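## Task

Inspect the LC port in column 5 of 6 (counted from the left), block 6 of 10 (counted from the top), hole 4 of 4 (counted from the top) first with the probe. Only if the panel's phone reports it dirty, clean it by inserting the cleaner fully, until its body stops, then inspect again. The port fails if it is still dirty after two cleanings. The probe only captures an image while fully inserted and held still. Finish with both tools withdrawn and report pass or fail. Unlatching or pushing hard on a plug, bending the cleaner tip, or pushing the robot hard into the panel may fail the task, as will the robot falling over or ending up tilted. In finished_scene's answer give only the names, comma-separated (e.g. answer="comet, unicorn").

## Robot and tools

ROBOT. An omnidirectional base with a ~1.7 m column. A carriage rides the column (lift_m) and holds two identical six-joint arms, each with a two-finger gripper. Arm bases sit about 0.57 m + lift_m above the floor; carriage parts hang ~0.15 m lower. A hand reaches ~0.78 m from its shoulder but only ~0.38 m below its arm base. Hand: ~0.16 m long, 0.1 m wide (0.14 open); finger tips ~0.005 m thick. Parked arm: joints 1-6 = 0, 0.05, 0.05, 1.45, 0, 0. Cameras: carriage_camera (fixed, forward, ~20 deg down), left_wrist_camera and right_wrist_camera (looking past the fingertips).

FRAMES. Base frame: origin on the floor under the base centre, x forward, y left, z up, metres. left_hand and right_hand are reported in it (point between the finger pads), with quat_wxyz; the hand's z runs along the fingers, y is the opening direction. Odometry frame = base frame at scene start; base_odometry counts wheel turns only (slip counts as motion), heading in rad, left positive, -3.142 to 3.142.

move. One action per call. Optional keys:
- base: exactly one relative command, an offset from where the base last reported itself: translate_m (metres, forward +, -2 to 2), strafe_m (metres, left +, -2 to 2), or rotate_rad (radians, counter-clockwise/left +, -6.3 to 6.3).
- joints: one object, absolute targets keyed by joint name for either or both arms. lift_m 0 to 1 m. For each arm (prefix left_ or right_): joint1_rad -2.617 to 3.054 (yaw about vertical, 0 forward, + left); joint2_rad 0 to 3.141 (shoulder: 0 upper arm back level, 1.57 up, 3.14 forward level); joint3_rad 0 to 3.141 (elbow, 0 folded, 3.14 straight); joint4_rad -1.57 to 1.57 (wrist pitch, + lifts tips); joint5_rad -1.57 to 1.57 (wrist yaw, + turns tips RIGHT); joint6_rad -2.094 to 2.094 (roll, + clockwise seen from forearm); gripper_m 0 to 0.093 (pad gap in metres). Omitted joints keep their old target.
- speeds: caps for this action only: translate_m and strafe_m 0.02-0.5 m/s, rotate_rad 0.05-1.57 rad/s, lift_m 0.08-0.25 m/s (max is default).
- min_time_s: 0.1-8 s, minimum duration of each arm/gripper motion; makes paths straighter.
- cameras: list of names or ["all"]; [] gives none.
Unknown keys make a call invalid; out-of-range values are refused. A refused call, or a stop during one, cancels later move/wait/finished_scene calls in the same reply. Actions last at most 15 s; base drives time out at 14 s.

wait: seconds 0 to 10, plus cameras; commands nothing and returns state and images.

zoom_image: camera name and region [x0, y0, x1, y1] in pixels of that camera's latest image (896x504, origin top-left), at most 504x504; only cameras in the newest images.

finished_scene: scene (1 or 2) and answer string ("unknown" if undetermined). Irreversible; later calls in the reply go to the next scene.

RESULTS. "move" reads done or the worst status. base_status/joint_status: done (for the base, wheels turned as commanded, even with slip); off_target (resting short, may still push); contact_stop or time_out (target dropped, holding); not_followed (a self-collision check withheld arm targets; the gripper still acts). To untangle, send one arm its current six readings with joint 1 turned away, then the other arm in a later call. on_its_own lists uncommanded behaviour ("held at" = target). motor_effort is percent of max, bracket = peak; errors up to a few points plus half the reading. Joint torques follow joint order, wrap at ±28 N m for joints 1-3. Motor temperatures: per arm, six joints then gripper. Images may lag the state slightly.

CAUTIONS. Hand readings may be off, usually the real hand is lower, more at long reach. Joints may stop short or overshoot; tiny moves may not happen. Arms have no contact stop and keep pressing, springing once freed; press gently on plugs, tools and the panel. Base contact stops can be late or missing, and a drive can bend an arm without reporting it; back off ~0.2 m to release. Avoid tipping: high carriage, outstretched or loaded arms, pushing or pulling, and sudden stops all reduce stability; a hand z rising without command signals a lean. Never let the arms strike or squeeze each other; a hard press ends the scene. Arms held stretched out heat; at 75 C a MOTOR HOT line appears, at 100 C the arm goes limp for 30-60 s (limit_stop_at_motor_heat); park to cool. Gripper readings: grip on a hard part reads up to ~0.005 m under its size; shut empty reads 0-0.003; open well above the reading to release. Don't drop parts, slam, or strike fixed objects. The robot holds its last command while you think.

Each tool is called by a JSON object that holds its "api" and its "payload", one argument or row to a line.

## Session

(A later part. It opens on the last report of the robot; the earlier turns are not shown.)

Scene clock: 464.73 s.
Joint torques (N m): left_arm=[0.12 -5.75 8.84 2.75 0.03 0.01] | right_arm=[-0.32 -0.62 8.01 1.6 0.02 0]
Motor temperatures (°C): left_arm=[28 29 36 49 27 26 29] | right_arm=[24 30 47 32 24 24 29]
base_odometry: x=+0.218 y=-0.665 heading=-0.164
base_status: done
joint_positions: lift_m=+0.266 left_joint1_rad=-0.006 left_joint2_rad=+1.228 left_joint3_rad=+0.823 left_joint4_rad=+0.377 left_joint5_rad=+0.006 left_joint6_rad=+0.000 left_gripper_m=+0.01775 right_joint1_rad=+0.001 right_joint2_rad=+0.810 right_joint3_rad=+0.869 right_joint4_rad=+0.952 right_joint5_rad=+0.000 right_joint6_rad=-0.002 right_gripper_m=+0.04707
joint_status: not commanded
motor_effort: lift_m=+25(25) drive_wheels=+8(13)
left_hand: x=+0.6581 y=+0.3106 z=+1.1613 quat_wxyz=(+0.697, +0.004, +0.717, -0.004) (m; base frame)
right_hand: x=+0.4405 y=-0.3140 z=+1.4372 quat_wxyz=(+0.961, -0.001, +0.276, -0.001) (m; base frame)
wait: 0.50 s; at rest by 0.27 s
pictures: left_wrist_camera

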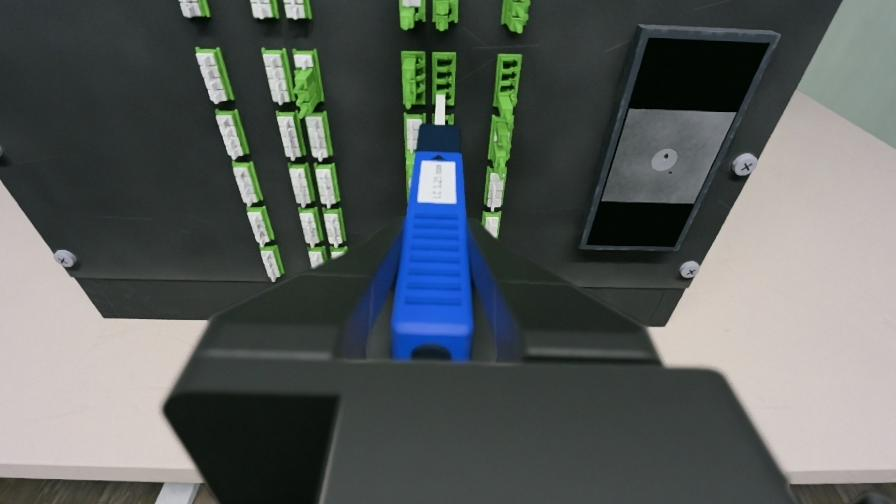

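{"api": "move", "payload": {
  "base": {"translate_m":0.003},
  "speeds": {"translate_m":0.02},
  "cameras": []
}}

{"api": "wait", "payload": {
  "seconds": 0.5,
  "cameras": ["left_wrist_camera"]
}}

{"api": "zoom_image", "payload": {
  "camera": "left_wrist_camera",
  "region": [415, 65, 475, 135]
}}

Scene clock: 465.43 s.
Joint torques (N m): left_arm=[0.18 -5.65 8.68 2.72 0 0.01] | right_arm=[-0.36 -0.75 8.05 1.6 0.02 -0.01]
Motor temperatures (°C): left_arm=[28 29 36 49 27 26 29] | right_arm=[24 30 47 32 24 24 29]
move: done
base_odometry: x=+0.221 y=-0.665 heading=-0.163
base_status: done
joint_positions: lift_m=+0.266 left_joint1_rad=-0.006 left_joint2_rad=+1.228 left_joint3_rad=+0.823 left_joint4_rad=+0.377 left_joint5_rad=+0.006 left_joint6_rad=+0.000 left_gripper_m=+0.01775 right_joint1_rad=+0.001 right_joint2_rad=+0.810 right_joint3_rad=+0.869 right_joint4_rad=+0.951 right_joint5_rad=+0.000 right_joint6_rad=-0.002 right_gripper_m=+0.04707
joint_status: not commanded
motor_effort: lift_m=+25(25) drive_wheels=+8(13)
left_hand: x=+0.6581 y=+0.3106 z=+1.1613 quat_wxyz=(+0.697, +0.004, +0.717, -0.004) (m; base frame)
right_hand: x=+0.4411 y=-0.3140 z=+1.4369 quat_wxyz=(+0.961, -0.001, +0.277, -0.001) (m; base frame)
pictures: none
No camera images: "cameras" was empty.

Scene clock: 465.93 s.
Joint torques (N m): left_arm=[-0.08 -5.83 8.87 2.77 -0.05 0.01] | right_arm=[-0.31 -0.72 8.05 1.61 0.02 -0.01]
Motor temperatures (°C): left_arm=[28 29 36 49 27 26 29] | right_arm=[24 30 47 32 24 24 29]
base_odometry: x=+0.221 y=-0.665 heading=-0.163
base_status: done
joint_positions: lift_m=+0.266 left_joint1_rad=-0.006 left_joint2_rad=+1.228 left_joint3_rad=+0.823 left_joint4_rad=+0.377 left_joint5_rad=+0.006 left_joint6_rad=+0.000 left_gripper_m=+0.01775 right_joint1_rad=+0.001 right_joint2_rad=+0.810 right_joint3_rad=+0.869 right_joint4_rad=+0.951 right_joint5_rad=+0.000 right_joint6_rad=-0.002 right_gripper_m=+0.04707
joint_status: not commanded
motor_effort: lift_m=+25(25) drive_wheels=+8(13)
left_hand: x=+0.6581 y=+0.3106 z=+1.1613 quat_wxyz=(+0.697, +0.004, +0.717, -0.004) (m; base frame)
right_hand: x=+0.4411 y=-0.3140 z=+1.4369 quat_wxyz=(+0.961, -0.001, +0.277, -0.001) (m; base frame)
wait: 0.50 s; at rest by 0.27 s
pictures: left_wrist_camera

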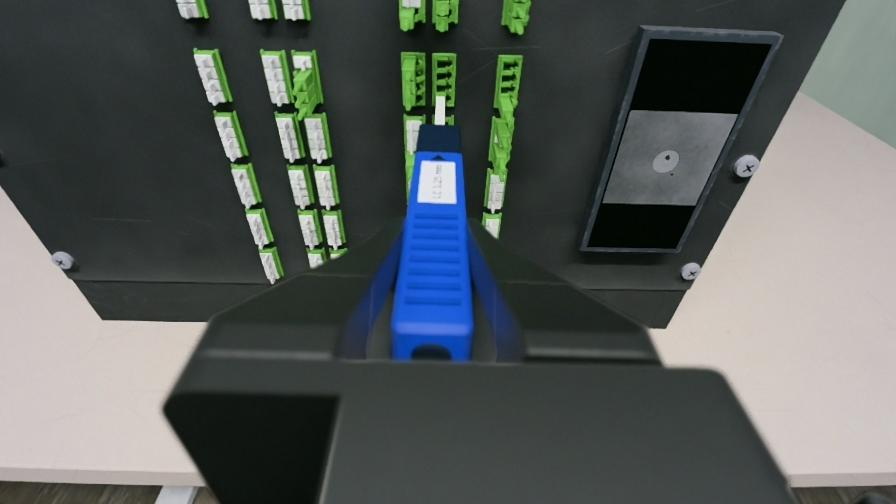

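Scaled by 7.200.

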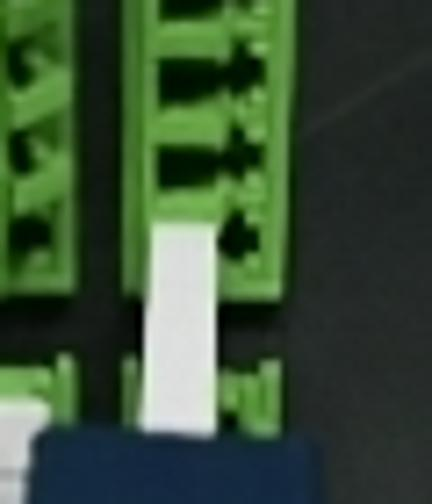

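{"api": "move", "payload": {
  "base": {"translate_m":0.006},
  "speeds": {"translate_m":0.02},
  "cameras": []
}}

{"api": "wait", "payload": {
  "seconds": 0.5,
  "cameras": ["left_wrist_camera"]
}}

{"api": "zoom_image", "payload": {
  "camera": "left_wrist_camera",
  "region": [415, 65, 475, 135]
}}

Scene clock: 466.83 s.
Joint torques (N m): left_arm=[0.08 -5.82 8.62 2.74 -0.04 -0.04] | right_arm=[-0.28 -0.73 7.99 1.62 0.02 -0.01]
Motor temperatures (°C): left_arm=[28 29 37 48 27 26 29] | right_arm=[24 30 47 32 24 24 29]
move: done
base_odometry: x=+0.226 y=-0.666 heading=-0.163
base_status: done
joint_positions: lift_m=+0.266 left_joint1_rad=-0.006 left_joint2_rad=+1.228 left_joint3_rad=+0.823 left_joint4_rad=+0.376 left_joint5_rad=+0.008 left_joint6_rad=+0.000 left_gripper_m=+0.01775 right_joint1_rad=+0.001 right_joint2_rad=+0.810 right_joint3_rad=+0.869 right_joint4_rad=+0.951 right_joint5_rad=+0.000 right_joint6_rad=-0.002 right_gripper_m=+0.04707
joint_status: not commanded
motor_effort: lift_m=+25(25) drive_wheels=+8(12)
left_hand: x=+0.6580 y=+0.3103 z=+1.1613 quat_wxyz=(+0.697, +0.005, +0.717, -0.005) (m; base frame)
right_hand: x=+0.4411 y=-0.3140 z=+1.4369 quat_wxyz=(+0.961, -0.001, +0.277, -0.001) (m; base frame)
pictures: none
No camera images: "cameras" was empty.

Scene clock: 467.33 s.
Joint torques (N m): left_arm=[0.03 -5.93 8.98 2.75 -0.02 0.04] | right_arm=[-0.29 -0.75 8.02 1.6 0.02 -0.01]
Motor temperatures (°C): left_arm=[28 29 37 48 27 26 29] | right_arm=[24 30 47 32 24 24 29]
base_odometry: x=+0.226 y=-0.666 heading=-0.163
base_status: done
joint_positions: lift_m=+0.266 left_joint1_rad=-0.006 left_joint2_rad=+1.228 left_joint3_rad=+0.823 left_joint4_rad=+0.376 left_joint5_rad=+0.008 left_joint6_rad=+0.000 left_gripper_m=+0.01775 right_joint1_rad=+0.001 right_joint2_rad=+0.810 right_joint3_rad=+0.869 right_joint4_rad=+0.951 right_joint5_rad=+0.000 right_joint6_rad=-0.002 right_gripper_m=+0.04707
joint_status: not commanded
motor_effort: lift_m=+25(25) drive_wheels=+8(12)
left_hand: x=+0.6580 y=+0.3103 z=+1.1613 quat_wxyz=(+0.697, +0.005, +0.717, -0.005) (m; base frame)
right_hand: x=+0.4411 y=-0.3140 z=+1.4369 quat_wxyz=(+0.961, -0.001, +0.277, -0.001) (m; base frame)
wait: 0.50 s; at rest by 0.27 s
pictures: left_wrist_camera

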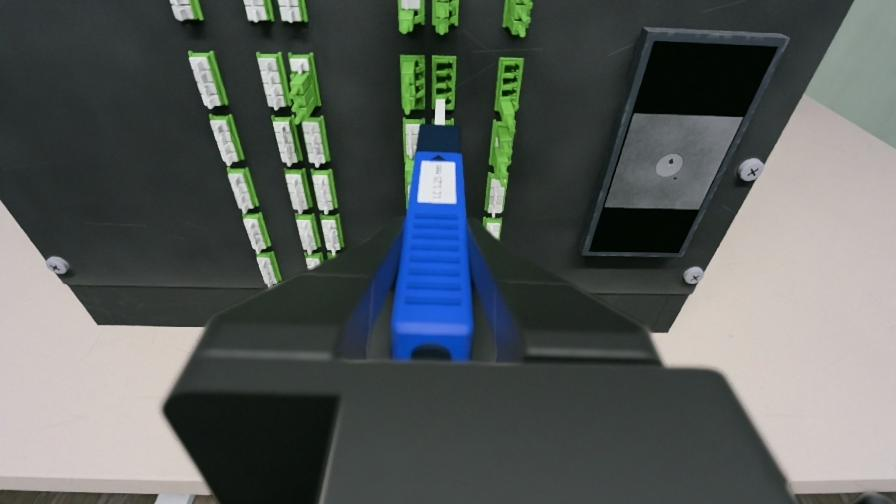

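Scaled by 7.200.

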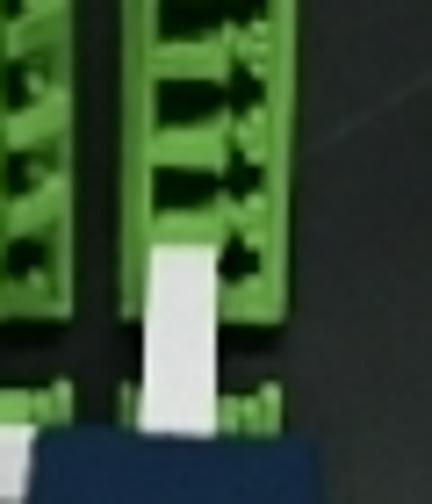

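Going in well. Continue.

{"api": "move", "payload": {
  "base": {"translate_m":0.007},
  "speeds": {"translate_m":0.02},
  "cameras": []
}}

{"api": "wait", "payload": {
  "seconds": 0.5,
  "cameras": ["left_wrist_camera"]
}}

{"api": "zoom_image", "payload": {
  "camera": "left_wrist_camera",
  "region": [415, 65, 475, 135]
}}

Scene clock: 468.20 s.
Joint torques (N m): left_arm=[0.05 -4.3 8.91 3.03 -0.06 0.04] | right_arm=[-0.35 -0.7 8.03 1.59 0.02 0]
Motor temperatures (°C): left_arm=[28 29 37 48 27 26 29] | right_arm=[24 30 47 32 24 24 29]
move: done
base_odometry: x=+0.233 y=-0.666 heading=-0.162
base_status: done
joint_positions: lift_m=+0.266 left_joint1_rad=-0.006 left_joint2_rad=+1.212 left_joint3_rad=+0.823 left_joint4_rad=+0.355 left_joint5_rad=+0.012 left_joint6_rad=+0.000 left_gripper_m=+0.01775 right_joint1_rad=+0.001 right_joint2_rad=+0.810 right_joint3_rad=+0.869 right_joint4_rad=+0.952 right_joint5_rad=+0.000 right_joint6_rad=-0.002 right_gripper_m=+0.04707
joint_status: not commanded
motor_effort: lift_m=+25(25) drive_wheels=+8(14)
left_hand: x=+0.6547 y=+0.3097 z=+1.1624 quat_wxyz=(+0.695, +0.006, +0.719, -0.006) (m; base frame)
right_hand: x=+0.4408 y=-0.3140 z=+1.4371 quat_wxyz=(+0.961, -0.001, +0.276, -0.001) (m; base frame)
pictures: none
No camera images: "cameras" was empty.

Scene clock: 468.70 s.
Joint torques (N m): left_arm=[-0.12 -4.34 8.84 3 -0.07 -0.01] | right_arm=[-0.32 -0.73 8.02 1.6 0.02 0]
Motor temperatures (°C): left_arm=[28 29 37 48 27 26 29] | right_arm=[24 30 47 32 24 24 29]
base_odometry: x=+0.233 y=-0.666 heading=-0.162
base_status: done
joint_positions: lift_m=+0.266 left_joint1_rad=-0.006 left_joint2_rad=+1.212 left_joint3_rad=+0.823 left_joint4_rad=+0.355 left_joint5_rad=+0.012 left_joint6_rad=+0.000 left_gripper_m=+0.01775 right_joint1_rad=+0.001 right_joint2_rad=+0.810 right_joint3_rad=+0.869 right_joint4_rad=+0.952 right_joint5_rad=+0.000 right_joint6_rad=-0.002 right_gripper_m=+0.04707
joint_status: not commanded
motor_effort: lift_m=+25(25) drive_wheels=+8(14)
left_hand: x=+0.6547 y=+0.3097 z=+1.1624 quat_wxyz=(+0.695, +0.006, +0.719, -0.006) (m; base frame)
right_hand: x=+0.4408 y=-0.3140 z=+1.4371 quat_wxyz=(+0.961, -0.001, +0.276, -0.001) (m; base frame)
wait: 0.50 s; at rest by 0.27 s
pictures: left_wrist_camera

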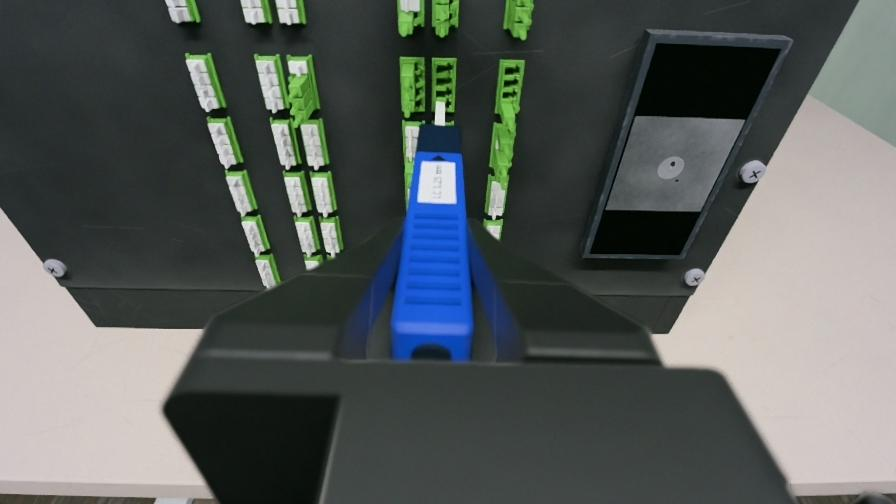

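Scaled by 7.200.

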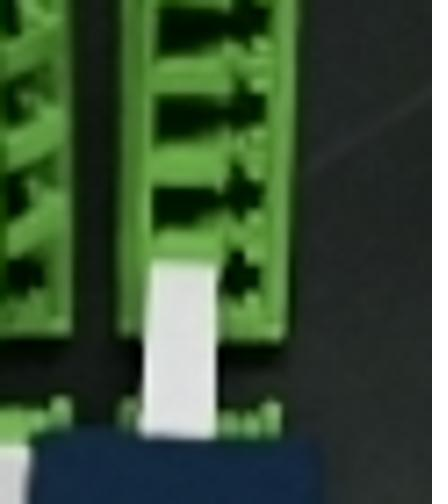

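{"api": "move", "payload": {
  "base": {"translate_m":0.002},
  "joints": {"left_joint2_rad":1.245,"left_joint4_rad":0.40,"lift_m":0.2655},
  "speeds": {"translate_m":0.02,"lift_m":0.08},
  "min_time_s": 0.6,
  "cameras": []
}}

{"api": "wait", "payload": {
  "seconds": 0.5,
  "cameras": ["left_wrist_camera","carriage_camera"]
}}

{"api": "zoom_image", "payload": {
  "camera": "left_wrist_camera",
  "region": [415, 65, 475, 135]
}}

{"api": "zoom_image", "payload": {
  "camera": "carriage_camera",
  "region": [260, 150, 330, 210]
}}

Scene clock: 469.83 s.
Joint torques (N m): left_arm=[-0.08 -1.83 8.83 3.22 -0.11 0.02] | right_arm=[-0.31 -0.7 7.97 1.58 0.02 -0.01]
Motor temperatures (°C): left_arm=[28 29 37 48 27 26 29] | right_arm=[24 30 47 32 24 24 29]
move: off_target
base_odometry: x=+0.235 y=-0.666 heading=-0.162
base_status: done
joint_positions: lift_m=+0.266 left_joint1_rad=-0.006 left_joint2_rad=+1.209 left_joint3_rad=+0.823 left_joint4_rad=+0.350 left_joint5_rad=+0.014 left_joint6_rad=+0.000 left_gripper_m=+0.01775 right_joint1_rad=+0.001 right_joint2_rad=+0.810 right_joint3_rad=+0.869 right_joint4_rad=+0.953 right_joint5_rad=+0.000 right_joint6_rad=-0.002 right_gripper_m=+0.04707
joint_status: left_joint4_rad off_target (ended at +0.350, target +0.400); the others done
motor_effort: lift_m=+22(22) drive_wheels=+8(14)
left_hand: x=+0.6540 y=+0.3093 z=+1.1624 quat_wxyz=(+0.694, +0.007, +0.720, -0.007) (m; base frame)
right_hand: x=+0.4407 y=-0.3140 z=+1.4371 quat_wxyz=(+0.961, -0.001, +0.276, -0.001) (m; base frame)
pictures: none
No camera images: "cameras" was empty.

Scene clock: 470.33 s.
Joint torques (N m): left_arm=[0.1 -1.98 8.75 3.26 -0.04 -0.02] | right_arm=[-0.28 -0.73 8.02 1.6 0.01 -0.01]
Motor temperatures (°C): left_arm=[28 29 37 48 27 26 29] | right_arm=[24 30 47 32 24 24 29]
base_odometry: x=+0.235 y=-0.666 heading=-0.162
base_status: done
joint_positions: lift_m=+0.266 left_joint1_rad=-0.006 left_joint2_rad=+1.209 left_joint3_rad=+0.823 left_joint4_rad=+0.350 left_joint5_rad=+0.014 left_joint6_rad=+0.000 left_gripper_m=+0.01775 right_joint1_rad=+0.001 right_joint2_rad=+0.810 right_joint3_rad=+0.869 right_joint4_rad=+0.953 right_joint5_rad=+0.000 right_joint6_rad=-0.002 right_gripper_m=+0.04707
joint_status: left_joint4_rad off_target (ended at +0.350, target +0.400); the others done
motor_effort: lift_m=+22(22) drive_wheels=+8(14)
left_hand: x=+0.6540 y=+0.3093 z=+1.1624 quat_wxyz=(+0.694, +0.007, +0.720, -0.007) (m; base frame)
right_hand: x=+0.4407 y=-0.3140 z=+1.4371 quat_wxyz=(+0.961, -0.001, +0.276, -0.001) (m; base frame)
wait: 0.50 s; at rest by 0.27 s
pictures: carriage_camera, left_wrist_camera

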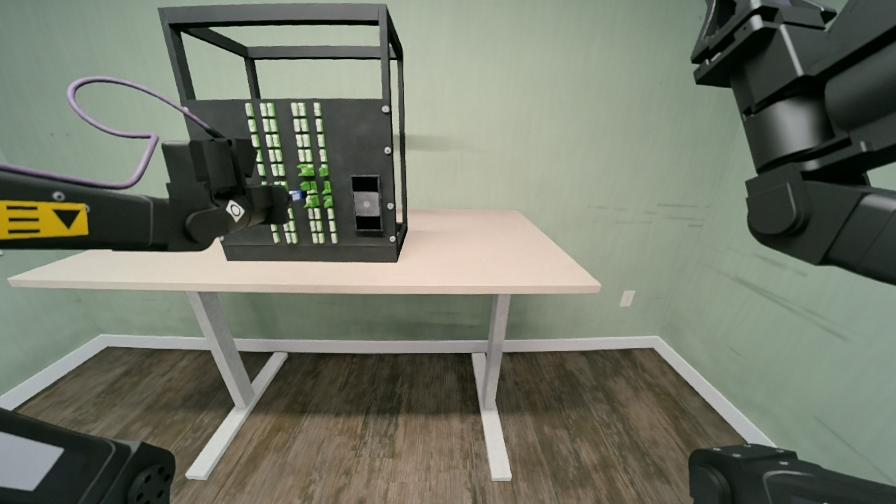

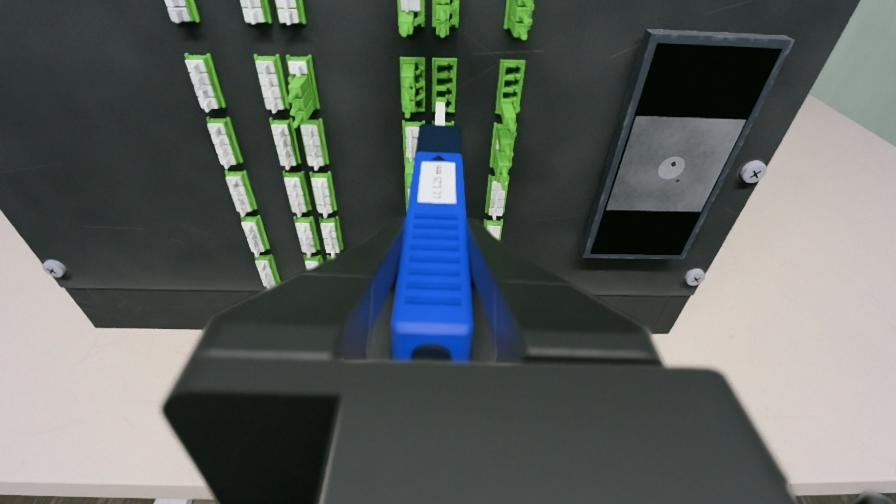

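Scaled by 7.200.

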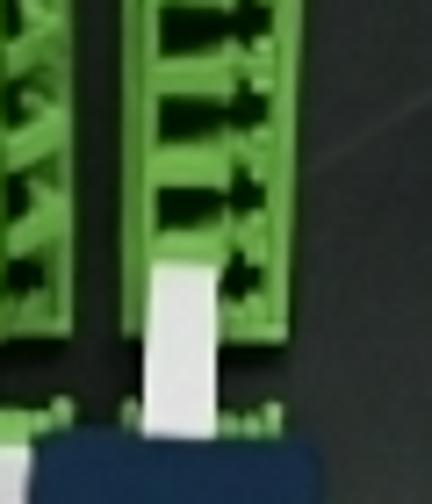

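Scaled by 7.200.

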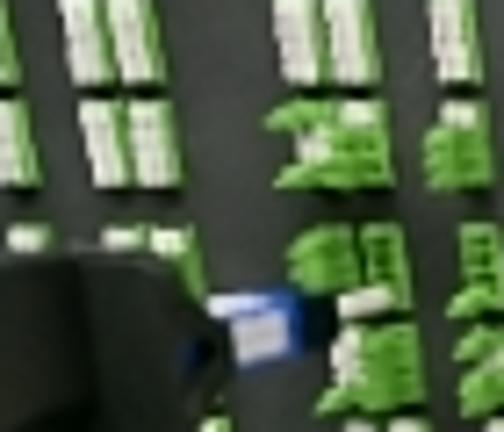

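{"api": "move", "payload": {
  "base": {"translate_m":0.002},
  "joints": {"left_joint2_rad":1.27,"left_joint4_rad":0.40,"lift_m":0.2645},
  "speeds": {"translate_m":0.02,"lift_m":0.08},
  "min_time_s": 0.6,
  "cameras": []
}}

{"api": "wait", "payload": {
  "seconds": 0.5,
  "cameras": ["left_wrist_camera","carriage_camera"]
}}

{"api": "zoom_image", "payload": {
  "camera": "left_wrist_camera",
  "region": [415, 65, 475, 135]
}}

{"api": "zoom_image", "payload": {
  "camera": "carriage_camera",
  "region": [260, 150, 330, 210]
}}

Scene clock: 471.43 s.
Joint torques (N m): left_arm=[-0.03 -2.24 8.85 2.87 -0.13 -0.01] | right_arm=[-0.28 -0.62 7.99 1.6 0.03 -0.01]
Motor temperatures (°C): left_arm=[28 28 37 48 27 26 29] | right_arm=[24 30 47 32 24 24 29]
move: done
base_odometry: x=+0.237 y=-0.666 heading=-0.161
base_status: done
joint_positions: lift_m=+0.265 left_joint1_rad=-0.006 left_joint2_rad=+1.238 left_joint3_rad=+0.823 left_joint4_rad=+0.387 left_joint5_rad=+0.017 left_joint6_rad=+0.000 left_gripper_m=+0.01775 right_joint1_rad=+0.001 right_joint2_rad=+0.810 right_joint3_rad=+0.869 right_joint4_rad=+0.953 right_joint5_rad=+0.000 right_joint6_rad=-0.002 right_gripper_m=+0.04707
joint_status: all done
motor_effort: lift_m=+21(22) drive_wheels=+7(15)
left_hand: x=+0.6600 y=+0.3088 z=+1.1589 quat_wxyz=(+0.697, +0.008, +0.717, -0.008) (m; base frame)
right_hand: x=+0.4407 y=-0.3140 z=+1.4361 quat_wxyz=(+0.961, -0.001, +0.276, -0.001) (m; base frame)
pictures: none
No camera images: "cameras" was empty.

Scene clock: 471.93 s.
Joint torques (N m): left_arm=[-0.01 -2.43 8.76 2.88 -0.15 0.02] | right_arm=[-0.31 -0.76 8.03 1.59 0.02 -0.01]
Motor temperatures (°C): left_arm=[28 28 37 48 27 26 29] | right_arm=[24 30 47 32 24 24 29]
base_odometry: x=+0.237 y=-0.666 heading=-0.161
base_status: done
joint_positions: lift_m=+0.265 left_joint1_rad=-0.006 left_joint2_rad=+1.238 left_joint3_rad=+0.823 left_joint4_rad=+0.387 left_joint5_rad=+0.017 left_joint6_rad=+0.000 left_gripper_m=+0.01775 right_joint1_rad=+0.001 right_joint2_rad=+0.810 right_joint3_rad=+0.869 right_joint4_rad=+0.953 right_joint5_rad=+0.000 right_joint6_rad=-0.002 right_gripper_m=+0.04707
joint_status: all done
motor_effort: lift_m=+22(22) drive_wheels=+8(15)
left_hand: x=+0.6600 y=+0.3088 z=+1.1589 quat_wxyz=(+0.697, +0.008, +0.717, -0.008) (m; base frame)
right_hand: x=+0.4407 y=-0.3140 z=+1.4361 quat_wxyz=(+0.961, -0.001, +0.276, -0.001) (m; base frame)
wait: 0.50 s; at rest by 0.27 s
pictures: carriage_camera, left_wrist_camera

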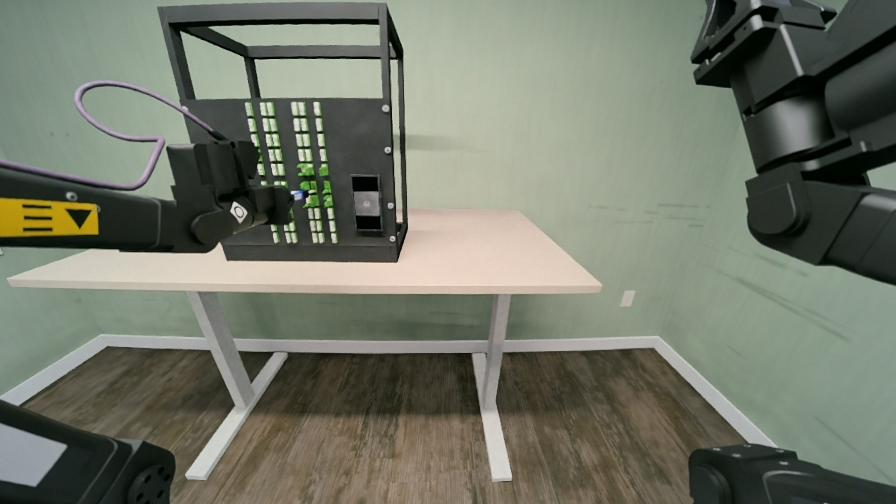

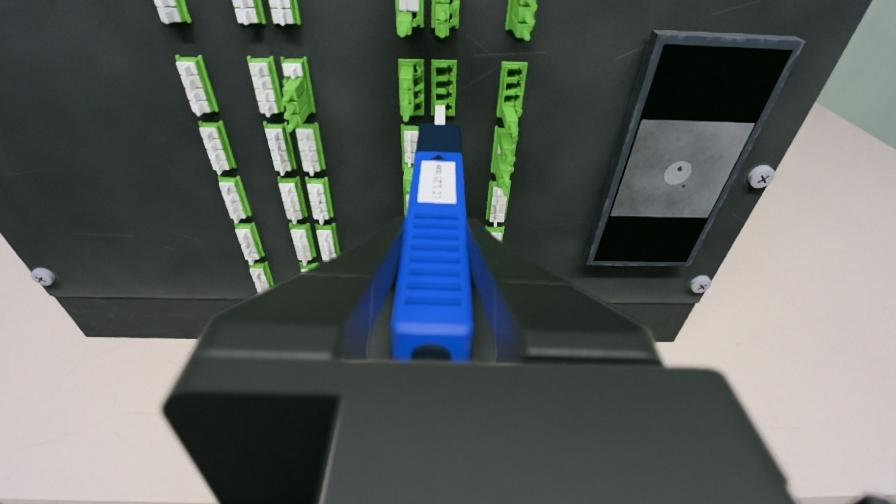

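Scaled by 7.200.

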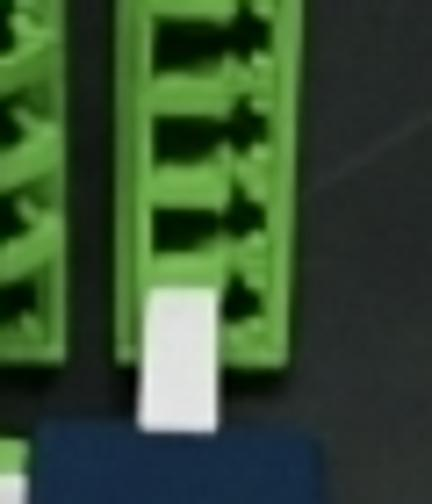

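Scaled by 7.200.

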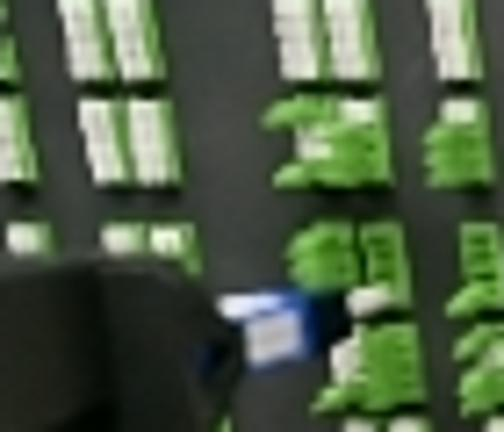

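{"api": "move", "payload": {
  "base": {"translate_m":0.003},
  "joints": {"left_joint2_rad":1.27,"left_joint4_rad":0.40,"lift_m":0.265},
  "speeds": {"translate_m":0.02,"lift_m":0.08},
  "min_time_s": 0.6,
  "cameras": []
}}

{"api": "wait", "payload": {
  "seconds": 0.5,
  "cameras": ["left_wrist_camera","carriage_camera"]
}}

{"api": "zoom_image", "payload": {
  "camera": "left_wrist_camera",
  "region": [415, 65, 475, 135]
}}

{"api": "zoom_image", "payload": {
  "camera": "carriage_camera",
  "region": [260, 150, 330, 210]
}}

Scene clock: 473.10 s.
Joint torques (N m): left_arm=[0.25 -1.91 8.7 2.9 -0.13 0.04] | right_arm=[-0.32 -0.69 7.98 1.57 0.01 -0.01]
Motor temperatures (°C): left_arm=[28 28 37 48 27 26 29] | right_arm=[24 30 47 32 24 24 29]
move: done
base_odometry: x=+0.240 y=-0.667 heading=-0.160
base_status: done
joint_positions: lift_m=+0.265 left_joint1_rad=-0.006 left_joint2_rad=+1.232 left_joint3_rad=+0.823 left_joint4_rad=+0.380 left_joint5_rad=+0.020 left_joint6_rad=+0.000 left_gripper_m=+0.01775 right_joint1_rad=+0.001 right_joint2_rad=+0.810 right_joint3_rad=+0.869 right_joint4_rad=+0.953 right_joint5_rad=+0.000 right_joint6_rad=-0.002 right_gripper_m=+0.04707
joint_status: all done
motor_effort: lift_m=+25(25) drive_wheels=+9(14)
left_hand: x=+0.6589 y=+0.3083 z=+1.1597 quat_wxyz=(+0.697, +0.009, +0.717, -0.009) (m; base frame)
right_hand: x=+0.4407 y=-0.3140 z=+1.4362 quat_wxyz=(+0.961, -0.001, +0.276, -0.001) (m; base frame)
pictures: none
No camera images: "cameras" was empty.

Scene clock: 473.60 s.
Joint torques (N m): left_arm=[-0.06 -1.81 9.03 2.87 -0.14 0.03] | right_arm=[-0.31 -0.75 8.01 1.59 0.02 -0.01]
Motor temperatures (°C): left_arm=[28 28 37 48 27 26 29] | right_arm=[24 30 47 32 24 24 29]
base_odometry: x=+0.240 y=-0.667 heading=-0.160
base_status: done
joint_positions: lift_m=+0.265 left_joint1_rad=-0.006 left_joint2_rad=+1.232 left_joint3_rad=+0.823 left_joint4_rad=+0.380 left_joint5_rad=+0.020 left_joint6_rad=+0.000 left_gripper_m=+0.01775 right_joint1_rad=+0.001 right_joint2_rad=+0.810 right_joint3_rad=+0.869 right_joint4_rad=+0.953 right_joint5_rad=+0.000 right_joint6_rad=-0.002 right_gripper_m=+0.04707
joint_status: all done
motor_effort: lift_m=+25(25) drive_wheels=+9(14)
left_hand: x=+0.6589 y=+0.3083 z=+1.1597 quat_wxyz=(+0.697, +0.009, +0.717, -0.009) (m; base frame)
right_hand: x=+0.4407 y=-0.3140 z=+1.4362 quat_wxyz=(+0.961, -0.001, +0.276, -0.001) (m; base frame)
wait: 0.50 s; at rest by 0.27 s
pictures: carriage_camera, left_wrist_camera

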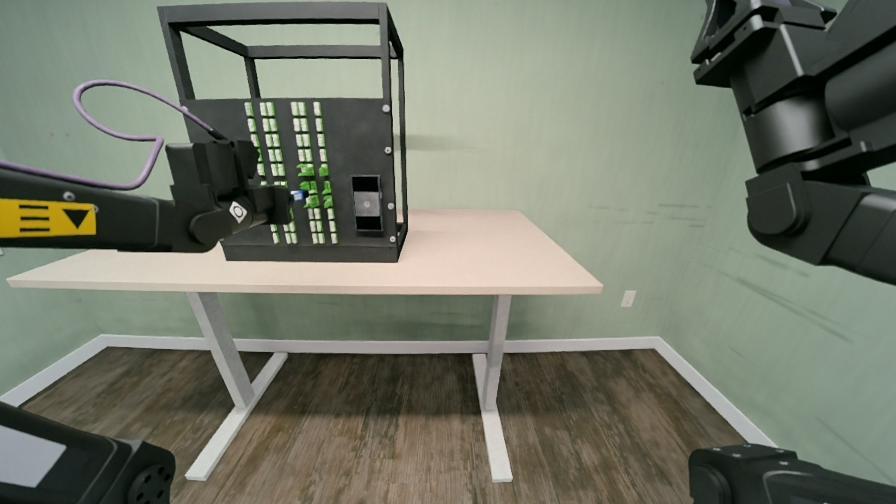

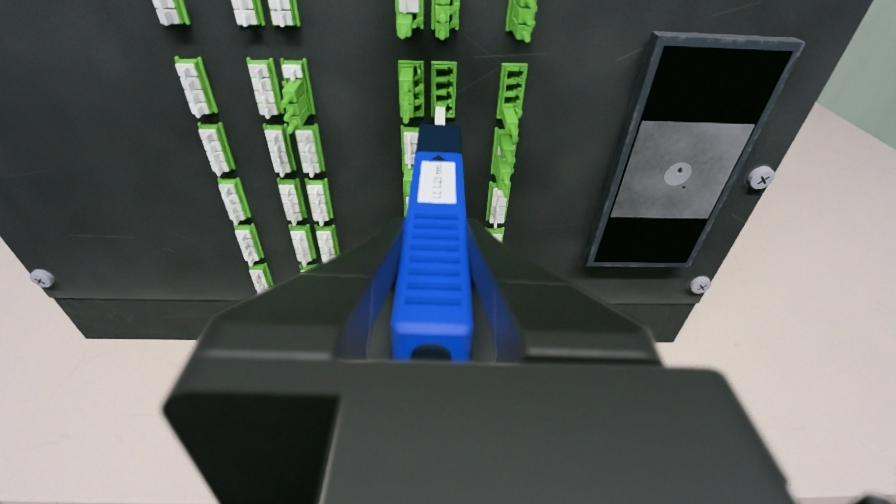

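Scaled by 7.200.

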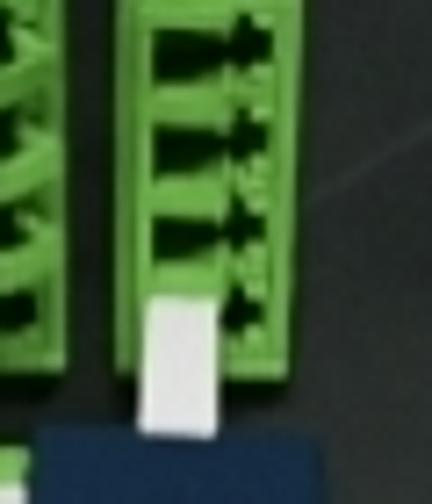

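Scaled by 7.200.

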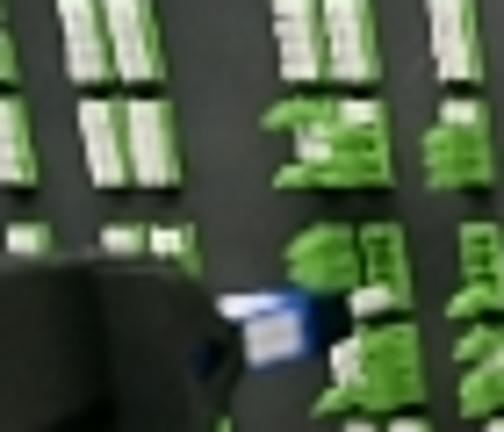

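{"api": "move", "payload": {
  "base": {"rotate_rad":-0.004},
  "speeds": {"rotate_rad":0.05},
  "cameras": []
}}

{"api": "move", "payload": {
  "base": {"translate_m":0.004},
  "joints": {"left_joint2_rad":1.28,"left_joint4_rad":0.405,"lift_m":0.265},
  "speeds": {"translate_m":0.02,"lift_m":0.08},
  "min_time_s": 0.6,
  "cameras": []
}}

{"api": "wait", "payload": {
  "seconds": 0.5,
  "cameras": ["left_wrist_camera","carriage_camera"]
}}

{"api": "zoom_image", "payload": {
  "camera": "left_wrist_camera",
  "region": [415, 65, 475, 135]
}}

{"api": "zoom_image", "payload": {
  "camera": "carriage_camera",
  "region": [260, 150, 330, 210]
}}

Scene clock: 474.43 s.
Joint torques (N m): left_arm=[-0.13 -1.59 8.77 2.92 -0.11 -0.01] | right_arm=[-0.32 -0.75 7.99 1.58 0.02 -0.01]
Motor temperatures (°C): left_arm=[28 28 38 48 27 26 29] | right_arm=[24 30 47 32 24 24 29]
move: done
base_odometry: x=+0.239 y=-0.666 heading=-0.163
base_status: done
joint_positions: lift_m=+0.265 left_joint1_rad=-0.006 left_joint2_rad=+1.231 left_joint3_rad=+0.823 left_joint4_rad=+0.377 left_joint5_rad=+0.019 left_joint6_rad=+0.000 left_gripper_m=+0.01775 right_joint1_rad=+0.001 right_joint2_rad=+0.810 right_joint3_rad=+0.869 right_joint4_rad=+0.953 right_joint5_rad=+0.000 right_joint6_rad=-0.002 right_gripper_m=+0.04707
joint_status: not commanded
motor_effort: lift_m=+25(25) drive_wheels=+15(16)
left_hand: x=+0.6585 y=+0.3083 z=+1.1595 quat_wxyz=(+0.696, +0.009, +0.718, -0.009) (m; base frame)
right_hand: x=+0.4407 y=-0.3140 z=+1.4362 quat_wxyz=(+0.961, -0.001, +0.276, -0.001) (m; base frame)
pictures: none
No camera images: "cameras" was empty.

Scene clock: 475.33 s.
Joint torques (N m): left_arm=[0.05 -0.05 8.83 3.25 -0.15 0] | right_arm=[-0.31 -0.73 8.01 1.58 0.02 -0.01]
Motor temperatures (°C): left_arm=[28 28 38 48 27 26 29] | right_arm=[24 30 47 32 24 24 29]
move: off_target
base_odometry: x=+0.243 y=-0.667 heading=-0.162
base_status: done
joint_positions: lift_m=+0.265 left_joint1_rad=-0.006 left_joint2_rad=+1.220 left_joint3_rad=+0.823 left_joint4_rad=+0.359 left_joint5_rad=+0.019 left_joint6_rad=+0.000 left_gripper_m=+0.01775 right_joint1_rad=+0.001 right_joint2_rad=+0.810 right_joint3_rad=+0.869 right_joint4_rad=+0.953 right_joint5_rad=+0.000 right_joint6_rad=-0.002 right_gripper_m=+0.04707
joint_status: left_joint4_rad off_target (ended at +0.359, target +0.405); the others done
motor_effort: lift_m=+25(25) drive_wheels=+9(19)
left_hand: x=+0.6563 y=+0.3083 z=+1.1592 quat_wxyz=(+0.693, +0.009, +0.721, -0.009) (m; base frame)
right_hand: x=+0.4406 y=-0.3140 z=+1.4363 quat_wxyz=(+0.961, -0.001, +0.276, -0.001) (m; base frame)
pictures: none
No camera images: "cameras" was empty.

Scene clock: 475.83 s.
Joint torques (N m): left_arm=[0.09 0.09 8.66 3.2 -0.15 -0.02] | right_arm=[-0.28 -0.72 8.01 1.58 0.01 0]
Motor temperatures (°C): left_arm=[28 28 38 48 27 26 29] | right_arm=[24 30 47 32 24 24 29]
base_odometry: x=+0.243 y=-0.667 heading=-0.162
base_status: done
joint_positions: lift_m=+0.265 left_joint1_rad=-0.006 left_joint2_rad=+1.220 left_joint3_rad=+0.823 left_joint4_rad=+0.359 left_joint5_rad=+0.019 left_joint6_rad=+0.000 left_gripper_m=+0.01775 right_joint1_rad=+0.001 right_joint2_rad=+0.810 right_joint3_rad=+0.869 right_joint4_rad=+0.953 right_joint5_rad=+0.000 right_joint6_rad=-0.002 right_gripper_m=+0.04707
joint_status: left_joint4_rad off_target (ended at +0.359, target +0.405); the others done
motor_effort: lift_m=+25(25) drive_wheels=+10(19)
left_hand: x=+0.6563 y=+0.3083 z=+1.1592 quat_wxyz=(+0.693, +0.009, +0.721, -0.009) (m; base frame)
right_hand: x=+0.4406 y=-0.3140 z=+1.4363 quat_wxyz=(+0.961, -0.001, +0.276, -0.001) (m; base frame)
wait: 0.50 s; at rest by 0.27 s
pictures: carriage_camera, left_wrist_camera

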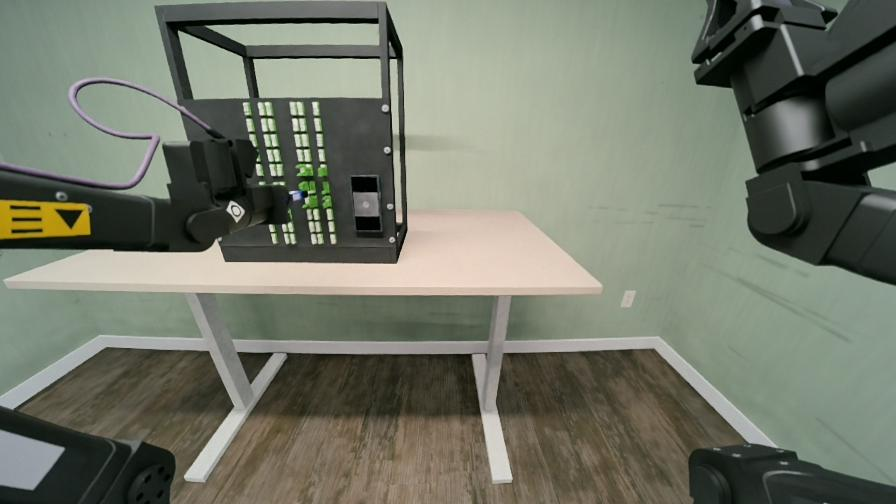

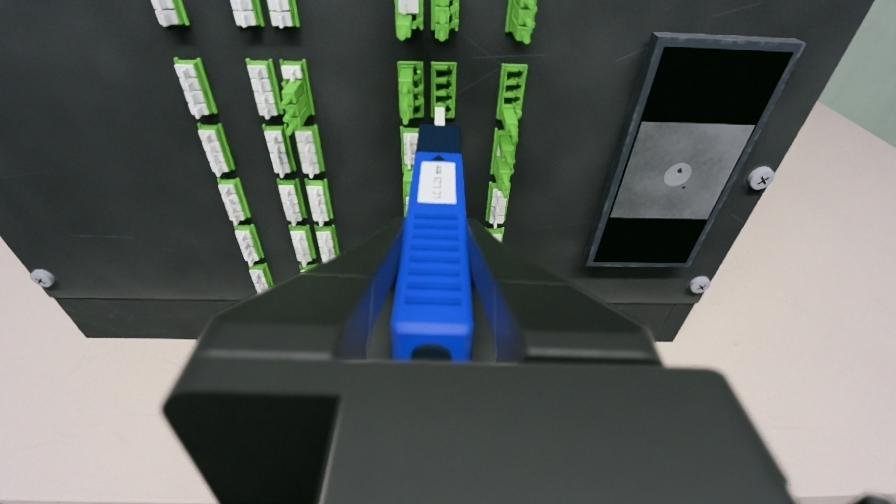

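Scaled by 7.200.

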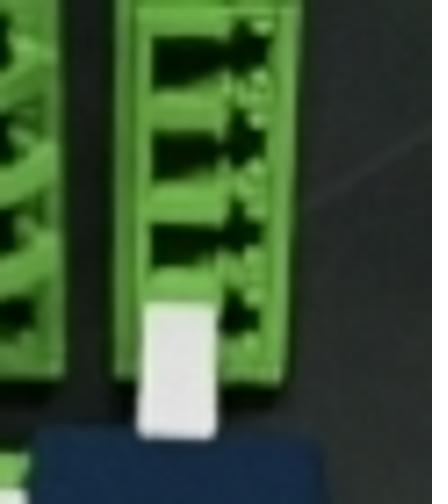

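Scaled by 7.200.

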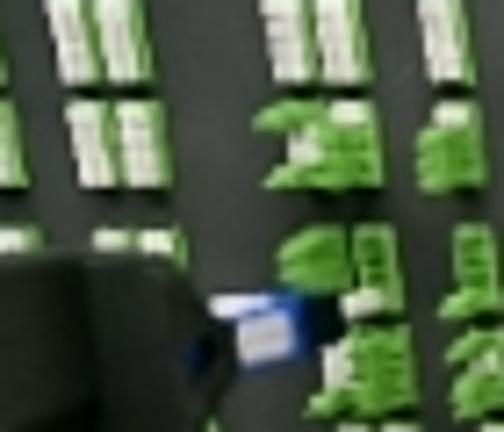

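{"api": "move", "payload": {
  "joints": {"left_joint2_rad":1.31,"left_joint4_rad":0.42,"lift_m":0.266},
  "speeds": {"lift_m":0.08},
  "min_time_s": 0.6,
  "cameras": []
}}

{"api": "wait", "payload": {
  "seconds": 0.5,
  "cameras": ["left_wrist_camera","carriage_camera"]
}}

{"api": "zoom_image", "payload": {
  "camera": "left_wrist_camera",
  "region": [415, 65, 475, 135]
}}

{"api": "zoom_image", "payload": {
  "camera": "carriage_camera",
  "region": [260, 150, 330, 210]
}}

Scene clock: 476.90 s.
Joint torques (N m): left_arm=[0.09 2.52 8.57 3.39 -0.16 0.02] | right_arm=[-0.29 -0.75 8.03 1.57 0.01 -0.01]
Motor temperatures (°C): left_arm=[28 28 38 48 27 26 29] | right_arm=[24 30 47 32 24 24 29]
move: off_target
base_odometry: x=+0.243 y=-0.667 heading=-0.162
base_status: not commanded
joint_positions: lift_m=+0.266 left_joint1_rad=-0.006 left_joint2_rad=+1.223 left_joint3_rad=+0.823 left_joint4_rad=+0.357 left_joint5_rad=+0.019 left_joint6_rad=+0.000 left_gripper_m=+0.01775 right_joint1_rad=+0.001 right_joint2_rad=+0.810 right_joint3_rad=+0.869 right_joint4_rad=+0.954 right_joint5_rad=+0.000 right_joint6_rad=-0.002 right_gripper_m=+0.04707
joint_status: left_joint4_rad off_target (ended at +0.357, target +0.420); the others done
motor_effort: lift_m=+25(29) drive_wheels=+9(10)
left_hand: x=+0.6568 y=+0.3083 z=+1.1587 quat_wxyz=(+0.692, +0.009, +0.722, -0.009) (m; base frame)
right_hand: x=+0.4404 y=-0.3140 z=+1.4373 quat_wxyz=(+0.961, -0.001, +0.275, -0.001) (m; base frame)
pictures: none
No camera images: "cameras" was empty.

Scene clock: 477.40 s.
Joint torques (N m): left_arm=[-0.06 2.43 8.95 3.41 -0.15 0.02] | right_arm=[-0.31 -0.75 7.98 1.57 0.01 -0.01]
Motor temperatures (°C): left_arm=[28 28 38 49 27 26 29] | right_arm=[24 30 47 32 24 24 29]
base_odometry: x=+0.243 y=-0.667 heading=-0.162
base_status: not commanded
joint_positions: lift_m=+0.266 left_joint1_rad=-0.006 left_joint2_rad=+1.223 left_joint3_rad=+0.823 left_joint4_rad=+0.357 left_joint5_rad=+0.019 left_joint6_rad=+0.000 left_gripper_m=+0.01775 right_joint1_rad=+0.001 right_joint2_rad=+0.810 right_joint3_rad=+0.869 right_joint4_rad=+0.954 right_joint5_rad=+0.000 right_joint6_rad=-0.002 right_gripper_m=+0.04707
joint_status: left_joint4_rad off_target (ended at +0.357, target +0.420); the others done
motor_effort: lift_m=+25(29) drive_wheels=+9(10)
left_hand: x=+0.6568 y=+0.3083 z=+1.1587 quat_wxyz=(+0.692, +0.009, +0.722, -0.009) (m; base frame)
right_hand: x=+0.4404 y=-0.3140 z=+1.4373 quat_wxyz=(+0.961, -0.001, +0.275, -0.001) (m; base frame)
wait: 0.50 s; at rest by 0.27 s
pictures: carriage_camera, left_wrist_camera

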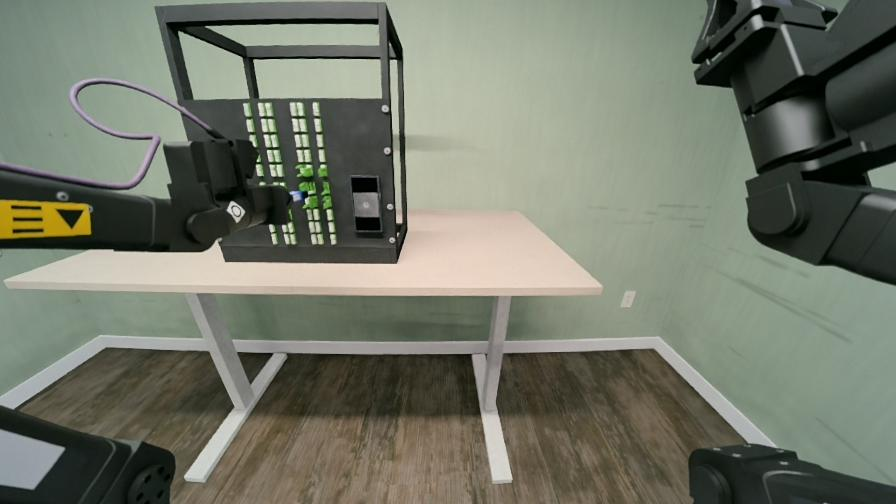

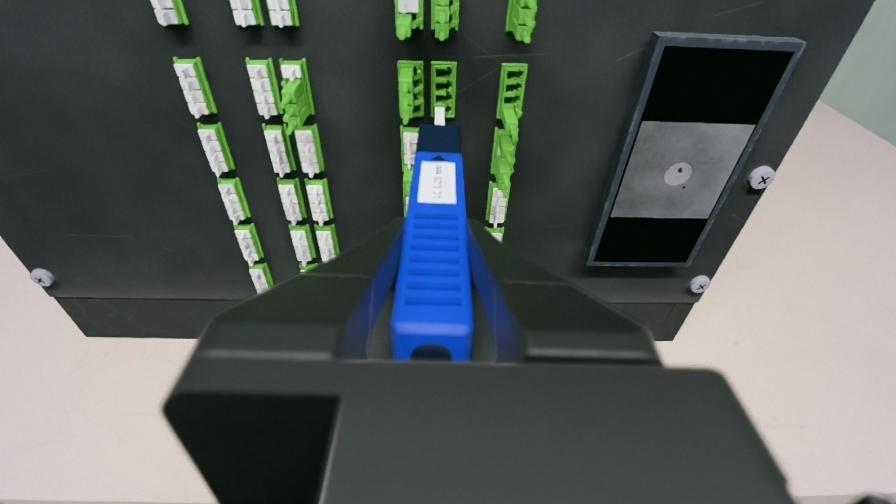

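Scaled by 7.200.

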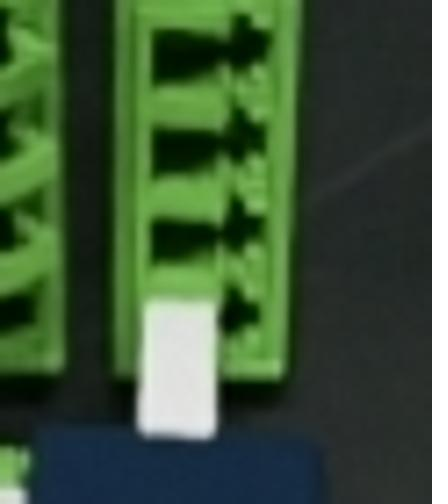

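Scaled by 7.200.

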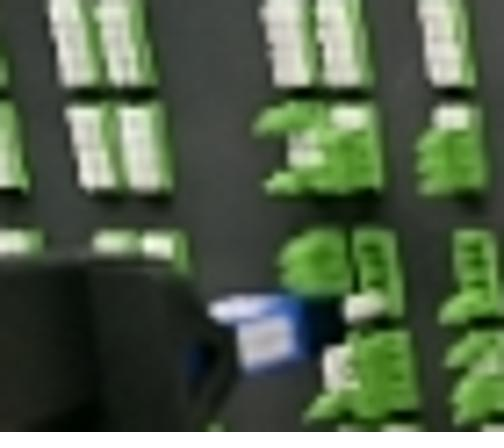

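{"api": "move", "payload": {
  "base": {"translate_m":-0.004},
  "joints": {"left_joint2_rad":1.225,"left_joint4_rad":0.385},
  "speeds": {"translate_m":0.02},
  "min_time_s": 0.6,
  "cameras": []
}}

{"api": "wait", "payload": {
  "seconds": 0.5,
  "cameras": ["left_wrist_camera"]
}}

{"api": "zoom_image", "payload": {
  "camera": "left_wrist_camera",
  "region": [415, 65, 475, 135]
}}

Scene clock: 478.57 s.
Joint torques (N m): left_arm=[0.02 -5.19 8.83 2.84 -0.11 -0.01] | right_arm=[-0.27 -0.75 7.95 1.57 0.02 -0.02]
Motor temperatures (°C): left_arm=[28 28 38 49 27 26 29] | right_arm=[24 30 47 32 24 24 29]
move: done
base_odometry: x=+0.239 y=-0.666 heading=-0.163
base_status: done
joint_positions: lift_m=+0.266 left_joint1_rad=-0.006 left_joint2_rad=+1.227 left_joint3_rad=+0.823 left_joint4_rad=+0.371 left_joint5_rad=+0.019 left_joint6_rad=+0.000 left_gripper_m=+0.01775 right_joint1_rad=+0.001 right_joint2_rad=+0.810 right_joint3_rad=+0.869 right_joint4_rad=+0.954 right_joint5_rad=+0.000 right_joint6_rad=-0.002 right_gripper_m=+0.04707
joint_status: all done
motor_effort: lift_m=+25(26) drive_wheels=+5(7)
left_hand: x=+0.6577 y=+0.3083 z=+1.1606 quat_wxyz=(+0.695, +0.009, +0.719, -0.009) (m; base frame)
right_hand: x=+0.4404 y=-0.3141 z=+1.4373 quat_wxyz=(+0.961, +0.000, +0.275, -0.001) (m; base frame)
pictures: none
No camera images: "cameras" was empty.

Scene clock: 479.07 s.
Joint torques (N m): left_arm=[0.01 -5.24 8.75 2.85 -0.15 0] | right_arm=[-0.29 -0.7 7.99 1.57 0.01 -0.01]
Motor temperatures (°C): left_arm=[28 28 38 48 27 26 29] | right_arm=[24 30 47 32 24 24 29]
base_odometry: x=+0.239 y=-0.666 heading=-0.163
base_status: done
joint_positions: lift_m=+0.266 left_joint1_rad=-0.006 left_joint2_rad=+1.227 left_joint3_rad=+0.823 left_joint4_rad=+0.371 left_joint5_rad=+0.019 left_joint6_rad=+0.000 left_gripper_m=+0.01775 right_joint1_rad=+0.001 right_joint2_rad=+0.810 right_joint3_rad=+0.869 right_joint4_rad=+0.954 right_joint5_rad=+0.000 right_joint6_rad=-0.002 right_gripper_m=+0.04707
joint_status: all done
motor_effort: lift_m=+25(26) drive_wheels=+5(7)
left_hand: x=+0.6577 y=+0.3083 z=+1.1606 quat_wxyz=(+0.695, +0.009, +0.719, -0.009) (m; base frame)
right_hand: x=+0.4404 y=-0.3141 z=+1.4373 quat_wxyz=(+0.961, +0.000, +0.275, -0.001) (m; base frame)
wait: 0.50 s; at rest by 0.27 s
pictures: left_wrist_camera

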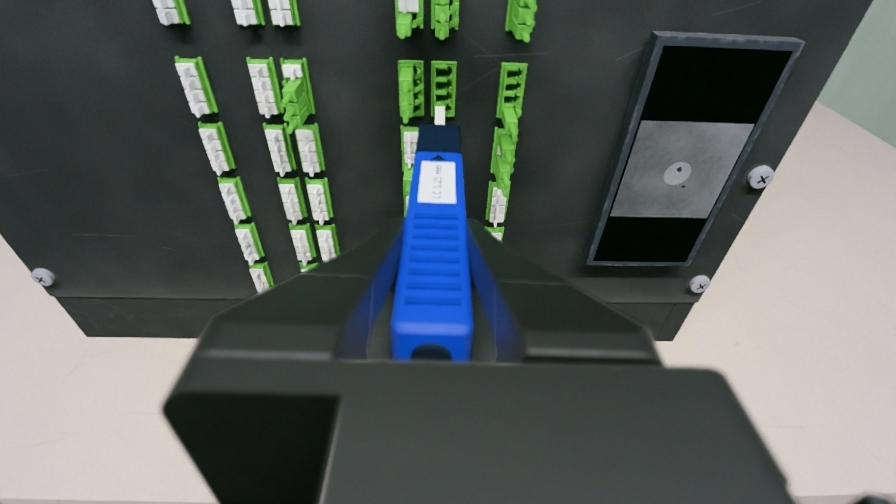

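Scaled by 7.200.

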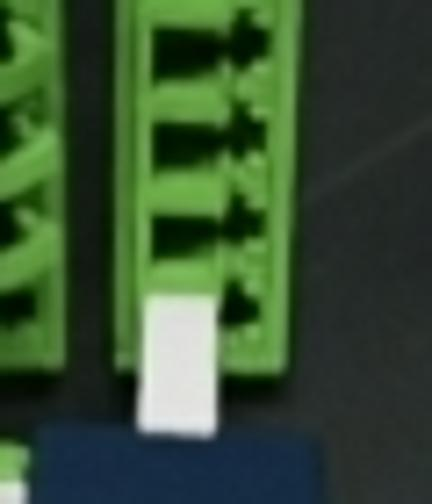

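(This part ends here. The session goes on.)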